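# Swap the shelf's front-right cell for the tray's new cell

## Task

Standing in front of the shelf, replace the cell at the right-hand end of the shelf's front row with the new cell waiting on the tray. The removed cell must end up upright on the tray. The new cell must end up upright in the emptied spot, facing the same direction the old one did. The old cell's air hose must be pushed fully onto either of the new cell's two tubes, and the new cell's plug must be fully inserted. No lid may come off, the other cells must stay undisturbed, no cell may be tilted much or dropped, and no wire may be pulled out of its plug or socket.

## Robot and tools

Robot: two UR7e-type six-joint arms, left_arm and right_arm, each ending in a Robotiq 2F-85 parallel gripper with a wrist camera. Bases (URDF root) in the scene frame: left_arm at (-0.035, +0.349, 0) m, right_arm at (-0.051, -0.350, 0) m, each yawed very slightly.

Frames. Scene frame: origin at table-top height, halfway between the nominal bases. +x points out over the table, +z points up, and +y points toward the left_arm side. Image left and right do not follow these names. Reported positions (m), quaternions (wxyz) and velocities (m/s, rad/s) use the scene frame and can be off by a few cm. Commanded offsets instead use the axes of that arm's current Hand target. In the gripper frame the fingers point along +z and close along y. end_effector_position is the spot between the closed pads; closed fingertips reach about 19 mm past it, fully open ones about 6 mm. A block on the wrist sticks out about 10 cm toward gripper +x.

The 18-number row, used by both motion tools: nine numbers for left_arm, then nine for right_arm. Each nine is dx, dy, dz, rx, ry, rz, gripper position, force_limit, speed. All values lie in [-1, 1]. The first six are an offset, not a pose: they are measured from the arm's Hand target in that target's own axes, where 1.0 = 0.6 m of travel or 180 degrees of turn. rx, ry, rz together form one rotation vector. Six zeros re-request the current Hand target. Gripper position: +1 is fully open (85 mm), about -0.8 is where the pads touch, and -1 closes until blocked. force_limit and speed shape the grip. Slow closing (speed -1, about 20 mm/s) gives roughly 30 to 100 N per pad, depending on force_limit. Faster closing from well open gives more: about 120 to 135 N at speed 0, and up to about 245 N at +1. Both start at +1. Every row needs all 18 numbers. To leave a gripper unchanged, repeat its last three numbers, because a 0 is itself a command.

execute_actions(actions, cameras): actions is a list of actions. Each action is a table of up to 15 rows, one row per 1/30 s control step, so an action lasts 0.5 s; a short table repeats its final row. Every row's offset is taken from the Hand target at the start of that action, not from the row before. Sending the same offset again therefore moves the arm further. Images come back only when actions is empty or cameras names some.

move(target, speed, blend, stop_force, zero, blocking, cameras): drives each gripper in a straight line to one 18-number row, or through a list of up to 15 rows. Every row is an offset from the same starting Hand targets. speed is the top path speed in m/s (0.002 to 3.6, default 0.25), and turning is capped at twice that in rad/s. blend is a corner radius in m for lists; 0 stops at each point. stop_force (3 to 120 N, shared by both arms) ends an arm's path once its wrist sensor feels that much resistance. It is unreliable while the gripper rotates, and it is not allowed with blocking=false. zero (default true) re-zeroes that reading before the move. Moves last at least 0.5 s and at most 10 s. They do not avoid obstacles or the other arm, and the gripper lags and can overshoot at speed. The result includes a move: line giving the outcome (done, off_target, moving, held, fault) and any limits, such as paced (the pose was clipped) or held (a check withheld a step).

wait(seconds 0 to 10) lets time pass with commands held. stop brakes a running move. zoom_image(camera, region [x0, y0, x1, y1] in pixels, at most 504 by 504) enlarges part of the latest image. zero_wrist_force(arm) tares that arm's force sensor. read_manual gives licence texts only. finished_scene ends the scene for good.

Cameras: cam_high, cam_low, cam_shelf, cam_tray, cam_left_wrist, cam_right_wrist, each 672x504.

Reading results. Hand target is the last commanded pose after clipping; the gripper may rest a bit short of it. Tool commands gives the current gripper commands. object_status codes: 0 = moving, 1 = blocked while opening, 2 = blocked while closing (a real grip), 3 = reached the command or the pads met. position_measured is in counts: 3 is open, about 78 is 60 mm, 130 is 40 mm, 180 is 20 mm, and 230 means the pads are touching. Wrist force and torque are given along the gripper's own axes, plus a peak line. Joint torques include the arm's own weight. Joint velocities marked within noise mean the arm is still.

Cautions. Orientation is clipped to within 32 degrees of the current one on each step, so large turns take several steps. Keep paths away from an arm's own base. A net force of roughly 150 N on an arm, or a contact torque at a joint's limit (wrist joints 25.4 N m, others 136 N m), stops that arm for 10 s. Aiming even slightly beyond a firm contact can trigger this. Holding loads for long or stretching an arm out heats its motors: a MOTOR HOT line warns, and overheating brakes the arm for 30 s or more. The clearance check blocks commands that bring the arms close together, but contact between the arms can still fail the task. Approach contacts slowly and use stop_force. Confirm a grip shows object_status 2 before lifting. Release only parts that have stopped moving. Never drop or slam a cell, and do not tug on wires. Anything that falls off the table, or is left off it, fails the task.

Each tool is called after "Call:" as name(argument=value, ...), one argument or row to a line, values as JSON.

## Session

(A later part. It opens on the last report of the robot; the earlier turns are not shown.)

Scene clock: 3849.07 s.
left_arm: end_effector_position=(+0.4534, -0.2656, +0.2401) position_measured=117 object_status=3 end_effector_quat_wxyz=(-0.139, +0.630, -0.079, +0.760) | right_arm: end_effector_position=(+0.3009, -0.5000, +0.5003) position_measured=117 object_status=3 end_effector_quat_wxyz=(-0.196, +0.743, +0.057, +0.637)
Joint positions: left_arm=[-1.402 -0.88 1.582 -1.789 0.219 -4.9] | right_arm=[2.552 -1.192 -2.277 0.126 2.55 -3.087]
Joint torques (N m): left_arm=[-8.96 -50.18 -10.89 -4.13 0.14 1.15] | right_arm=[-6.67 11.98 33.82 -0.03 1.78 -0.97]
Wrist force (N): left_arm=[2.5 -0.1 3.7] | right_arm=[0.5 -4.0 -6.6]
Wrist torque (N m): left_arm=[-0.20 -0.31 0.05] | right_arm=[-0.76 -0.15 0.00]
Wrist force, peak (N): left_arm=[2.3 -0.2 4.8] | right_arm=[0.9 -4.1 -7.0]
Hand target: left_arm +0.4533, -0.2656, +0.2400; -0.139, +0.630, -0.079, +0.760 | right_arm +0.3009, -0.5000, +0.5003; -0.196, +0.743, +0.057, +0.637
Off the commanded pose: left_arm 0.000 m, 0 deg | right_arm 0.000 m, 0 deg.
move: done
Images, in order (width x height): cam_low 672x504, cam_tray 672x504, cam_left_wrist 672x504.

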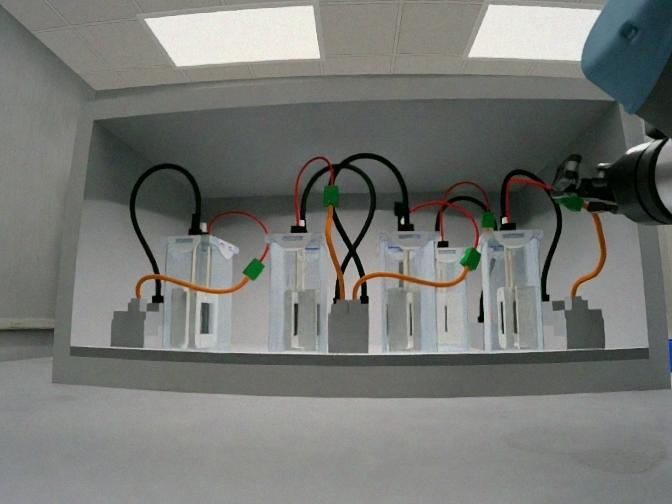

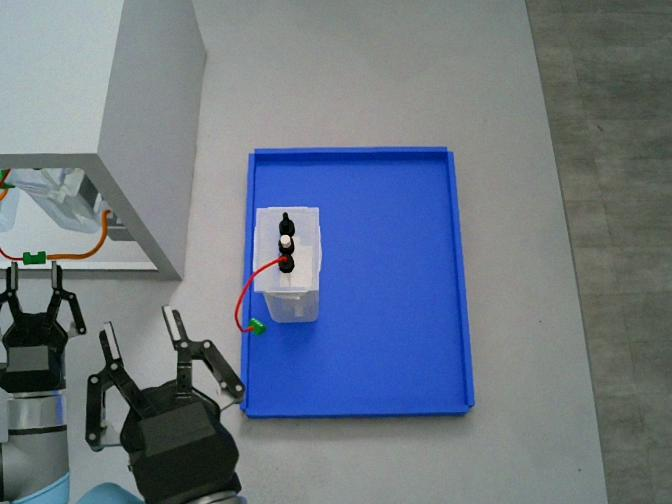

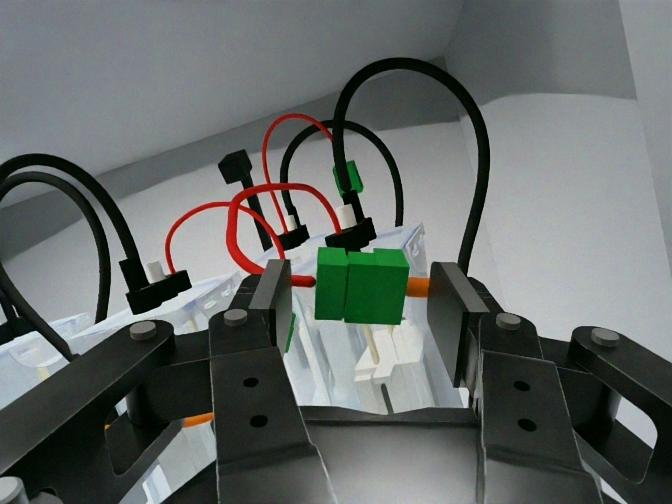

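Call:
move(
  target=[0,0.0005,0.0012,0,0,0,0.1,-0.4,-1,0,0,0,0,0,0,0.1,-0.4,-1],
  speed=0.02,
)

Call:
move(
  target=[0,0,0,0,0,0,-1,-0.5,-1,0,0,0,0,0,0,0.1,-0.4,-1],
  cameras=["cam_left_wrist","cam_tray"],
)

Call:
zoom_image(
  camera="cam_left_wrist",
  region=[300, 205, 440, 335],
)

Call:
zoom_image(
  camera="cam_tray",
  region=[0, 235, 70, 305],
)

Scene clock: 3857.73 s.
left_arm: end_effector_position=(+0.4541, -0.2658, +0.2401) position_measured=117 object_status=3 end_effector_quat_wxyz=(-0.139, +0.630, -0.079, +0.760) | right_arm: end_effector_position=(+0.3009, -0.5000, +0.5003) position_measured=117 object_status=3 end_effector_quat_wxyz=(-0.196, +0.743, +0.057, +0.637)
Joint positions: left_arm=[-1.401 -0.88 1.58 -1.783 0.22 -4.904] | right_arm=[2.552 -1.192 -2.277 0.126 2.55 -3.087]
Joint torques (N m): left_arm=[8.76 -39.44 -25.21 -2.15 4.07 -1.02] | right_arm=[-6.33 11.11 34.5 -0.16 1.79 -0.76]
Wrist force (N): left_arm=[2.9 -0.1 3.8] | right_arm=[0.5 -4.1 -6.9]
Wrist torque (N m): left_arm=[-0.21 -0.37 0.18] | right_arm=[-0.77 -0.15 0.00]
Wrist force, peak (N): left_arm=[2.9 -0.2 4.1] | right_arm=[0.3 -4.1 -7.0]
Hand target: left_arm +0.4541, -0.2658, +0.2401; -0.139, +0.630, -0.079, +0.760 | right_arm +0.3009, -0.5000, +0.5003; -0.196, +0.743, +0.057, +0.637
Off the commanded pose: left_arm 0.000 m, 0 deg | right_arm 0.000 m, 0 deg.
move: done

Scene clock: 3858.90 s.
left_arm: end_effector_position=(+0.4541, -0.2658, +0.2401) position_measured=161 object_status=0 end_effector_quat_wxyz=(-0.139, +0.630, -0.079, +0.760) | right_arm: end_effector_position=(+0.3009, -0.5000, +0.5003) position_measured=117 object_status=3 end_effector_quat_wxyz=(-0.196, +0.743, +0.057, +0.637)
Joint positions: left_arm=[-1.401 -0.88 1.58 -1.783 0.22 -4.904] | right_arm=[2.552 -1.192 -2.277 0.126 2.55 -3.087]
Joint torques (N m): left_arm=[8.25 -46.28 -11.76 -4.04 3.74 0.7] | right_arm=[-6.82 10.78 33.8 0.09 1.64 -0.59]
Wrist force (N): left_arm=[2.8 0.0 3.9] | right_arm=[0.6 -4.0 -6.6]
Wrist torque (N m): left_arm=[-0.19 -0.37 0.18] | right_arm=[-0.76 -0.15 0.00]
Wrist force, peak (N): left_arm=[3.1 -0.2 3.9] | right_arm=[0.4 -4.3 -7.0]
Hand target: left_arm +0.4541, -0.2658, +0.2401; -0.139, +0.630, -0.079, +0.760 | right_arm +0.3009, -0.5000, +0.5003; -0.196, +0.743, +0.057, +0.637
Off the commanded pose: left_arm 0.000 m, 0 deg | right_arm 0.000 m, 0 deg.
move: done
Images, in order (width x height): cam_tray 672x504, cam_left_wrist 672x504.

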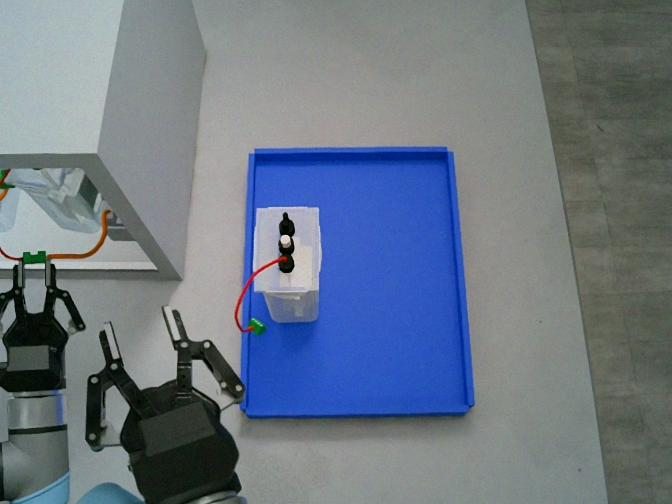

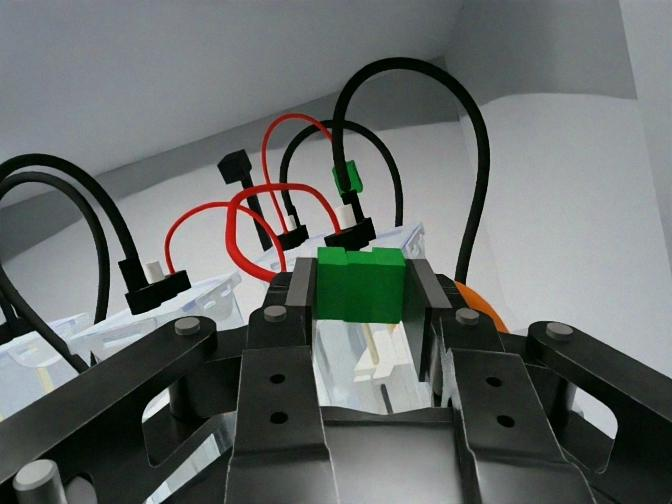

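Scaled by 3.600 from the camera's 672x504 image, which has a finer 960x720 frame.

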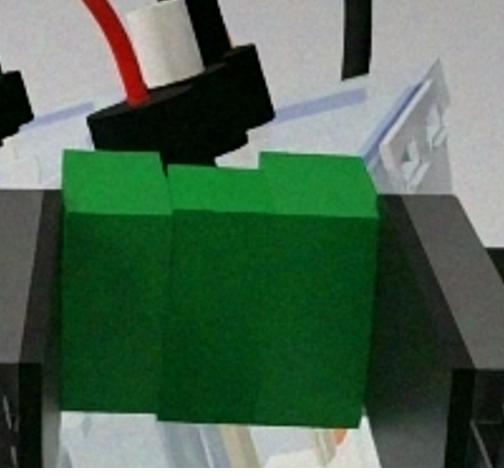

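Scaled by 7.200 from the camera's 672x504 image, which has a finer 960x720 frame.

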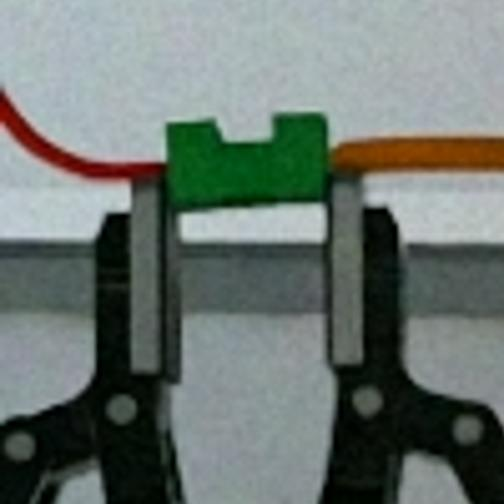

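Call:
wait(
  seconds=0.5,
  cameras=["cam_left_wrist","cam_tray"],
)

Call:
zoom_image(
  camera="cam_left_wrist",
  region=[300, 225, 420, 335],
)

Call:
zoom_image(
  camera="cam_tray",
  region=[15, 240, 55, 280],
)

Scene clock: 3861.67 s.
left_arm: end_effector_position=(+0.4540, -0.2658, +0.2401) position_measured=161 object_status=2 end_effector_quat_wxyz=(-0.139, +0.630, -0.079, +0.760) | right_arm: end_effector_position=(+0.3009, -0.5000, +0.5003) position_measured=117 object_status=3 end_effector_quat_wxyz=(-0.196, +0.743, +0.057, +0.637)
Joint positions: left_arm=[-1.401 -0.88 1.58 -1.783 0.22 -4.904] | right_arm=[2.552 -1.192 -2.277 0.126 2.55 -3.087]
Joint torques (N m): left_arm=[8.52 -50.5 -10.8 -3.1 2.84 0.76] | right_arm=[-6.98 10.14 33.24 -0.02 1.63 -0.59]
Wrist force (N): left_arm=[2.4 -0.2 3.7] | right_arm=[0.5 -3.9 -6.9]
Wrist torque (N m): left_arm=[-0.23 -0.30 0.19] | right_arm=[-0.74 -0.14 0.00]
Wrist force, peak (N): left_arm=[2.8 0.0 4.1] | right_arm=[0.6 -4.1 -7.1]
Hand target: left_arm +0.4541, -0.2658, +0.2401; -0.139, +0.630, -0.079, +0.760 | right_arm +0.3009, -0.5000, +0.5003; -0.196, +0.743, +0.057, +0.637
Tool commands: left_gripper/position=-1.0 left_gripper/force_limit=-0.5 left_gripper/speed=-1.0 right_gripper/position=+0.1 right_gripper/force_limit=-0.4 right_gripper/speed=-1.0
Off the commanded pose: left_arm 0.000 m, 0 deg | right_arm 0.000 m, 0 deg.
wait: 0.50 s; at rest from the start
Images, in order (width x height): cam_tray 672x504, cam_left_wrist 672x504.

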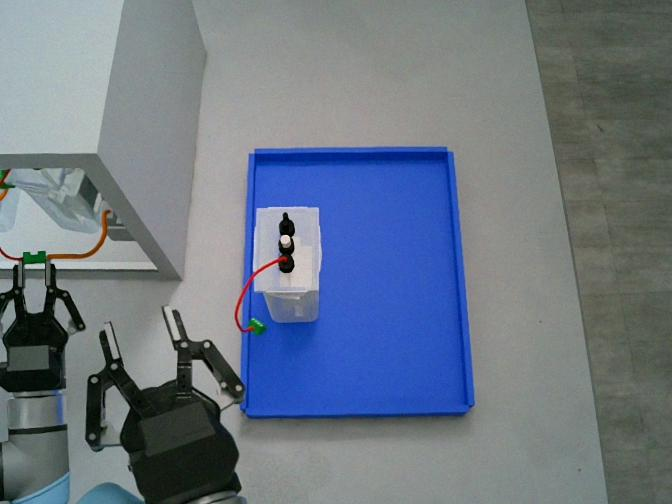

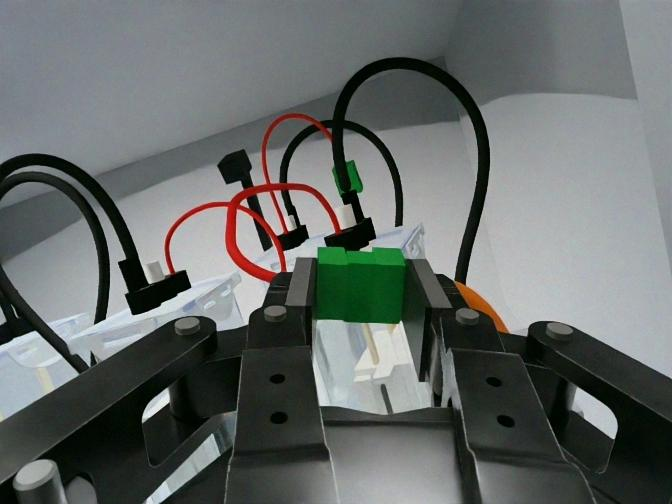

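Scaled by 4.200 from the camera's 672x504 image, which has a finer 960x720 frame.

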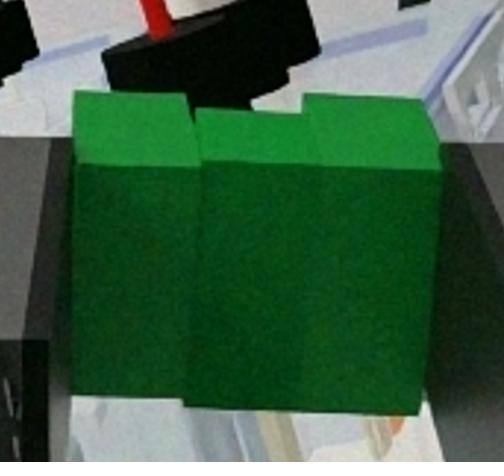

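Scaled by 12.600 from the camera's 672x504 image, which has a finer 960x720 frame.

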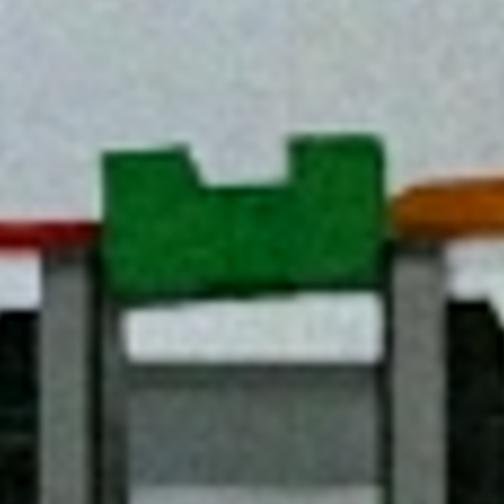

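Call:
move(
  target=[0,0,0,0,0,0,0.1,-0.5,-1,0,0,0,0,0,0,0.1,-0.4,-1],
)

Call:
move(
  target=[0,0,-0.12,0,0,0,0.1,-0.5,-1,0,0,0,0,0,0,0.1,-0.4,-1],
  speed=0.08,
  cameras=["cam_left_wrist","cam_tray","cam_shelf","cam_low"],
)

Call:
zoom_image(
  camera="cam_left_wrist",
  region=[290, 150, 410, 260],
)

Call:
zoom_image(
  camera="cam_tray",
  region=[15, 240, 55, 280],
)

Scene clock: 3867.27 s.
left_arm: end_effector_position=(+0.4540, -0.2658, +0.2401) position_measured=117 object_status=0 end_effector_quat_wxyz=(-0.139, +0.630, -0.079, +0.760) | right_arm: end_effector_position=(+0.3009, -0.5000, +0.5003) position_measured=117 object_status=3 end_effector_quat_wxyz=(-0.196, +0.743, +0.057, +0.637)
Joint positions: left_arm=[-1.401 -0.88 1.58 -1.783 0.22 -4.904] | right_arm=[2.552 -1.192 -2.277 0.126 2.55 -3.087]
Joint torques (N m): left_arm=[8.88 -50.89 -10.5 -1.84 1.71 0.64] | right_arm=[-6.43 9.03 33.58 0.06 1.66 -0.41]
Wrist force (N): left_arm=[2.9 0.0 3.9] | right_arm=[0.5 -3.9 -6.9]
Wrist torque (N m): left_arm=[-0.20 -0.35 0.18] | right_arm=[-0.74 -0.13 -0.01]
Wrist force, peak (N): left_arm=[2.8 -0.1 4.1] | right_arm=[0.6 -4.4 -7.0]
Hand target: left_arm +0.4541, -0.2658, +0.2401; -0.139, +0.630, -0.079, +0.760 | right_arm +0.3009, -0.5000, +0.5003; -0.196, +0.743, +0.057, +0.637
Off the commanded pose: left_arm 0.000 m, 0 deg | right_arm 0.000 m, 0 deg.
move: done

Scene clock: 3868.60 s.
left_arm: end_effector_position=(+0.3835, -0.2699, +0.2262) position_measured=117 object_status=3 end_effector_quat_wxyz=(-0.139, +0.630, -0.079, +0.760) | right_arm: end_effector_position=(+0.3009, -0.5000, +0.5003) position_measured=117 object_status=3 end_effector_quat_wxyz=(-0.196, +0.743, +0.057, +0.637)
Joint positions: left_arm=[-1.509 -0.824 1.695 -2.464 0.194 -4.383] | right_arm=[2.552 -1.192 -2.277 0.126 2.55 -3.087]
Joint torques (N m): left_arm=[4.98 -52.92 -7.74 -1.6 4.35 -1.44] | right_arm=[-6.25 8.85 33.43 -0.06 1.58 -0.5]
Wrist force (N): left_arm=[2.8 -0.1 4.2] | right_arm=[0.5 -4.2 -6.7]
Wrist torque (N m): left_arm=[-0.21 -0.35 0.12] | right_arm=[-0.78 -0.15 0.00]
Wrist force, peak (N): left_arm=[2.6 -0.2 5.3] | right_arm=[0.8 -4.0 -7.0]
Hand target: left_arm +0.3835, -0.2698, +0.2262; -0.139, +0.630, -0.079, +0.760 | right_arm +0.3009, -0.5000, +0.5003; -0.196, +0.743, +0.057, +0.637
Off the commanded pose: left_arm 0.000 m, 0 deg | right_arm 0.000 m, 0 deg.
move: done
Images, in order (width x height): cam_low 672x504, cam_shelf 672x504, cam_tray 672x504, cam_left_wrist 672x504.

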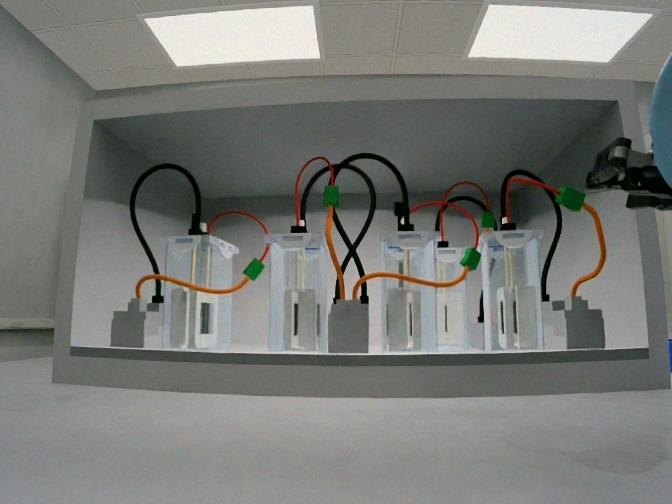

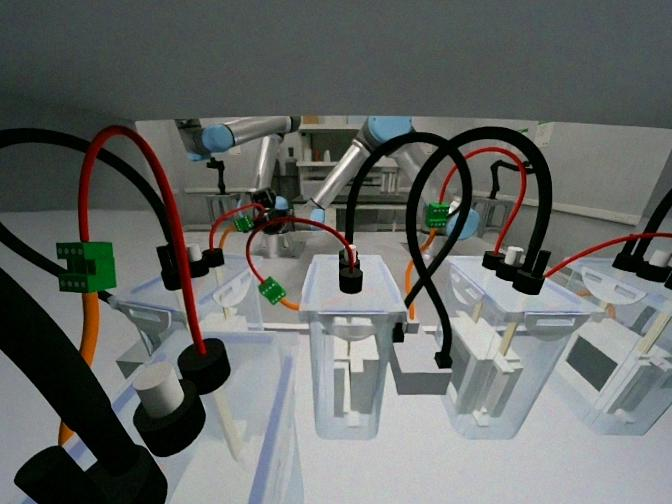

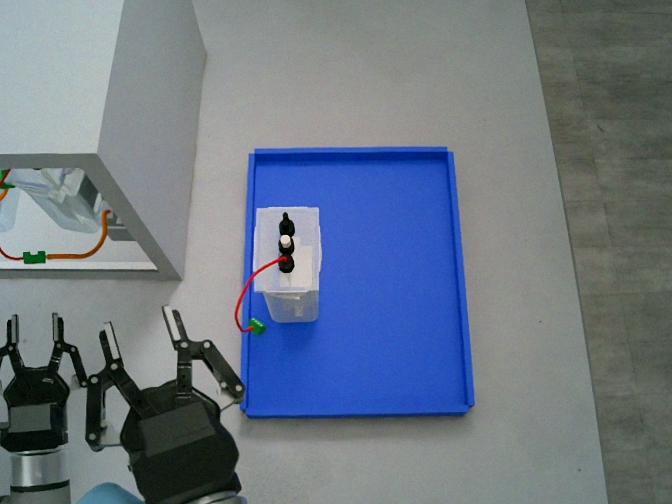

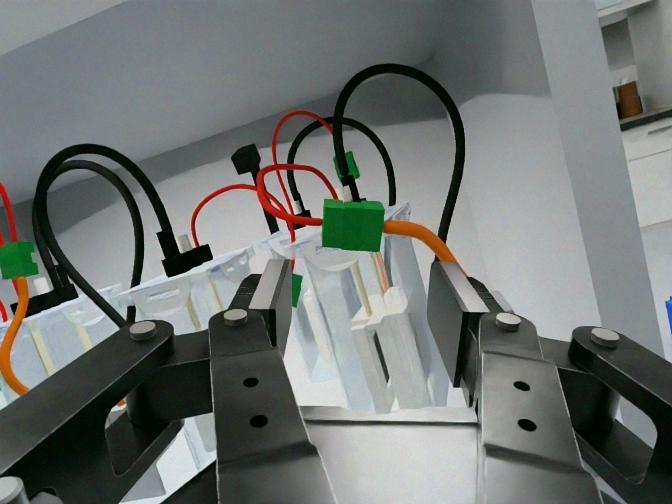

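Scaled by 4.200 from the camera's 672x504 image, which has a finer 960x720 frame.

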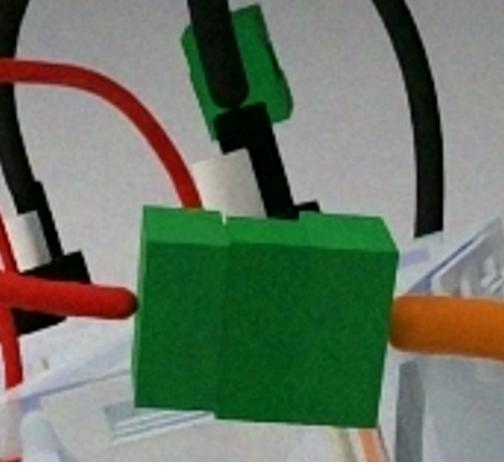

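Scaled by 12.600 from the camera's 672x504 image, which has a finer 960x720 frame.

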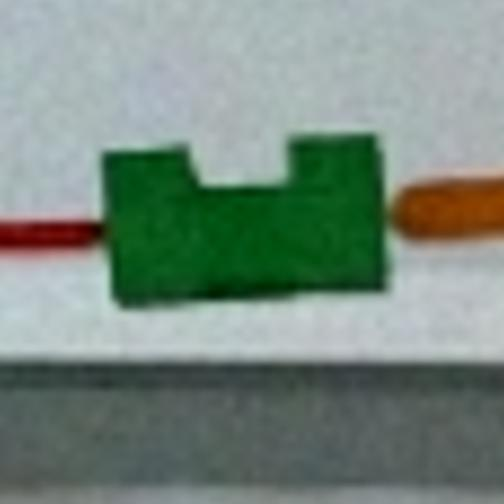

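Call:
finished_scene(
)

The scene is finished: the task was done.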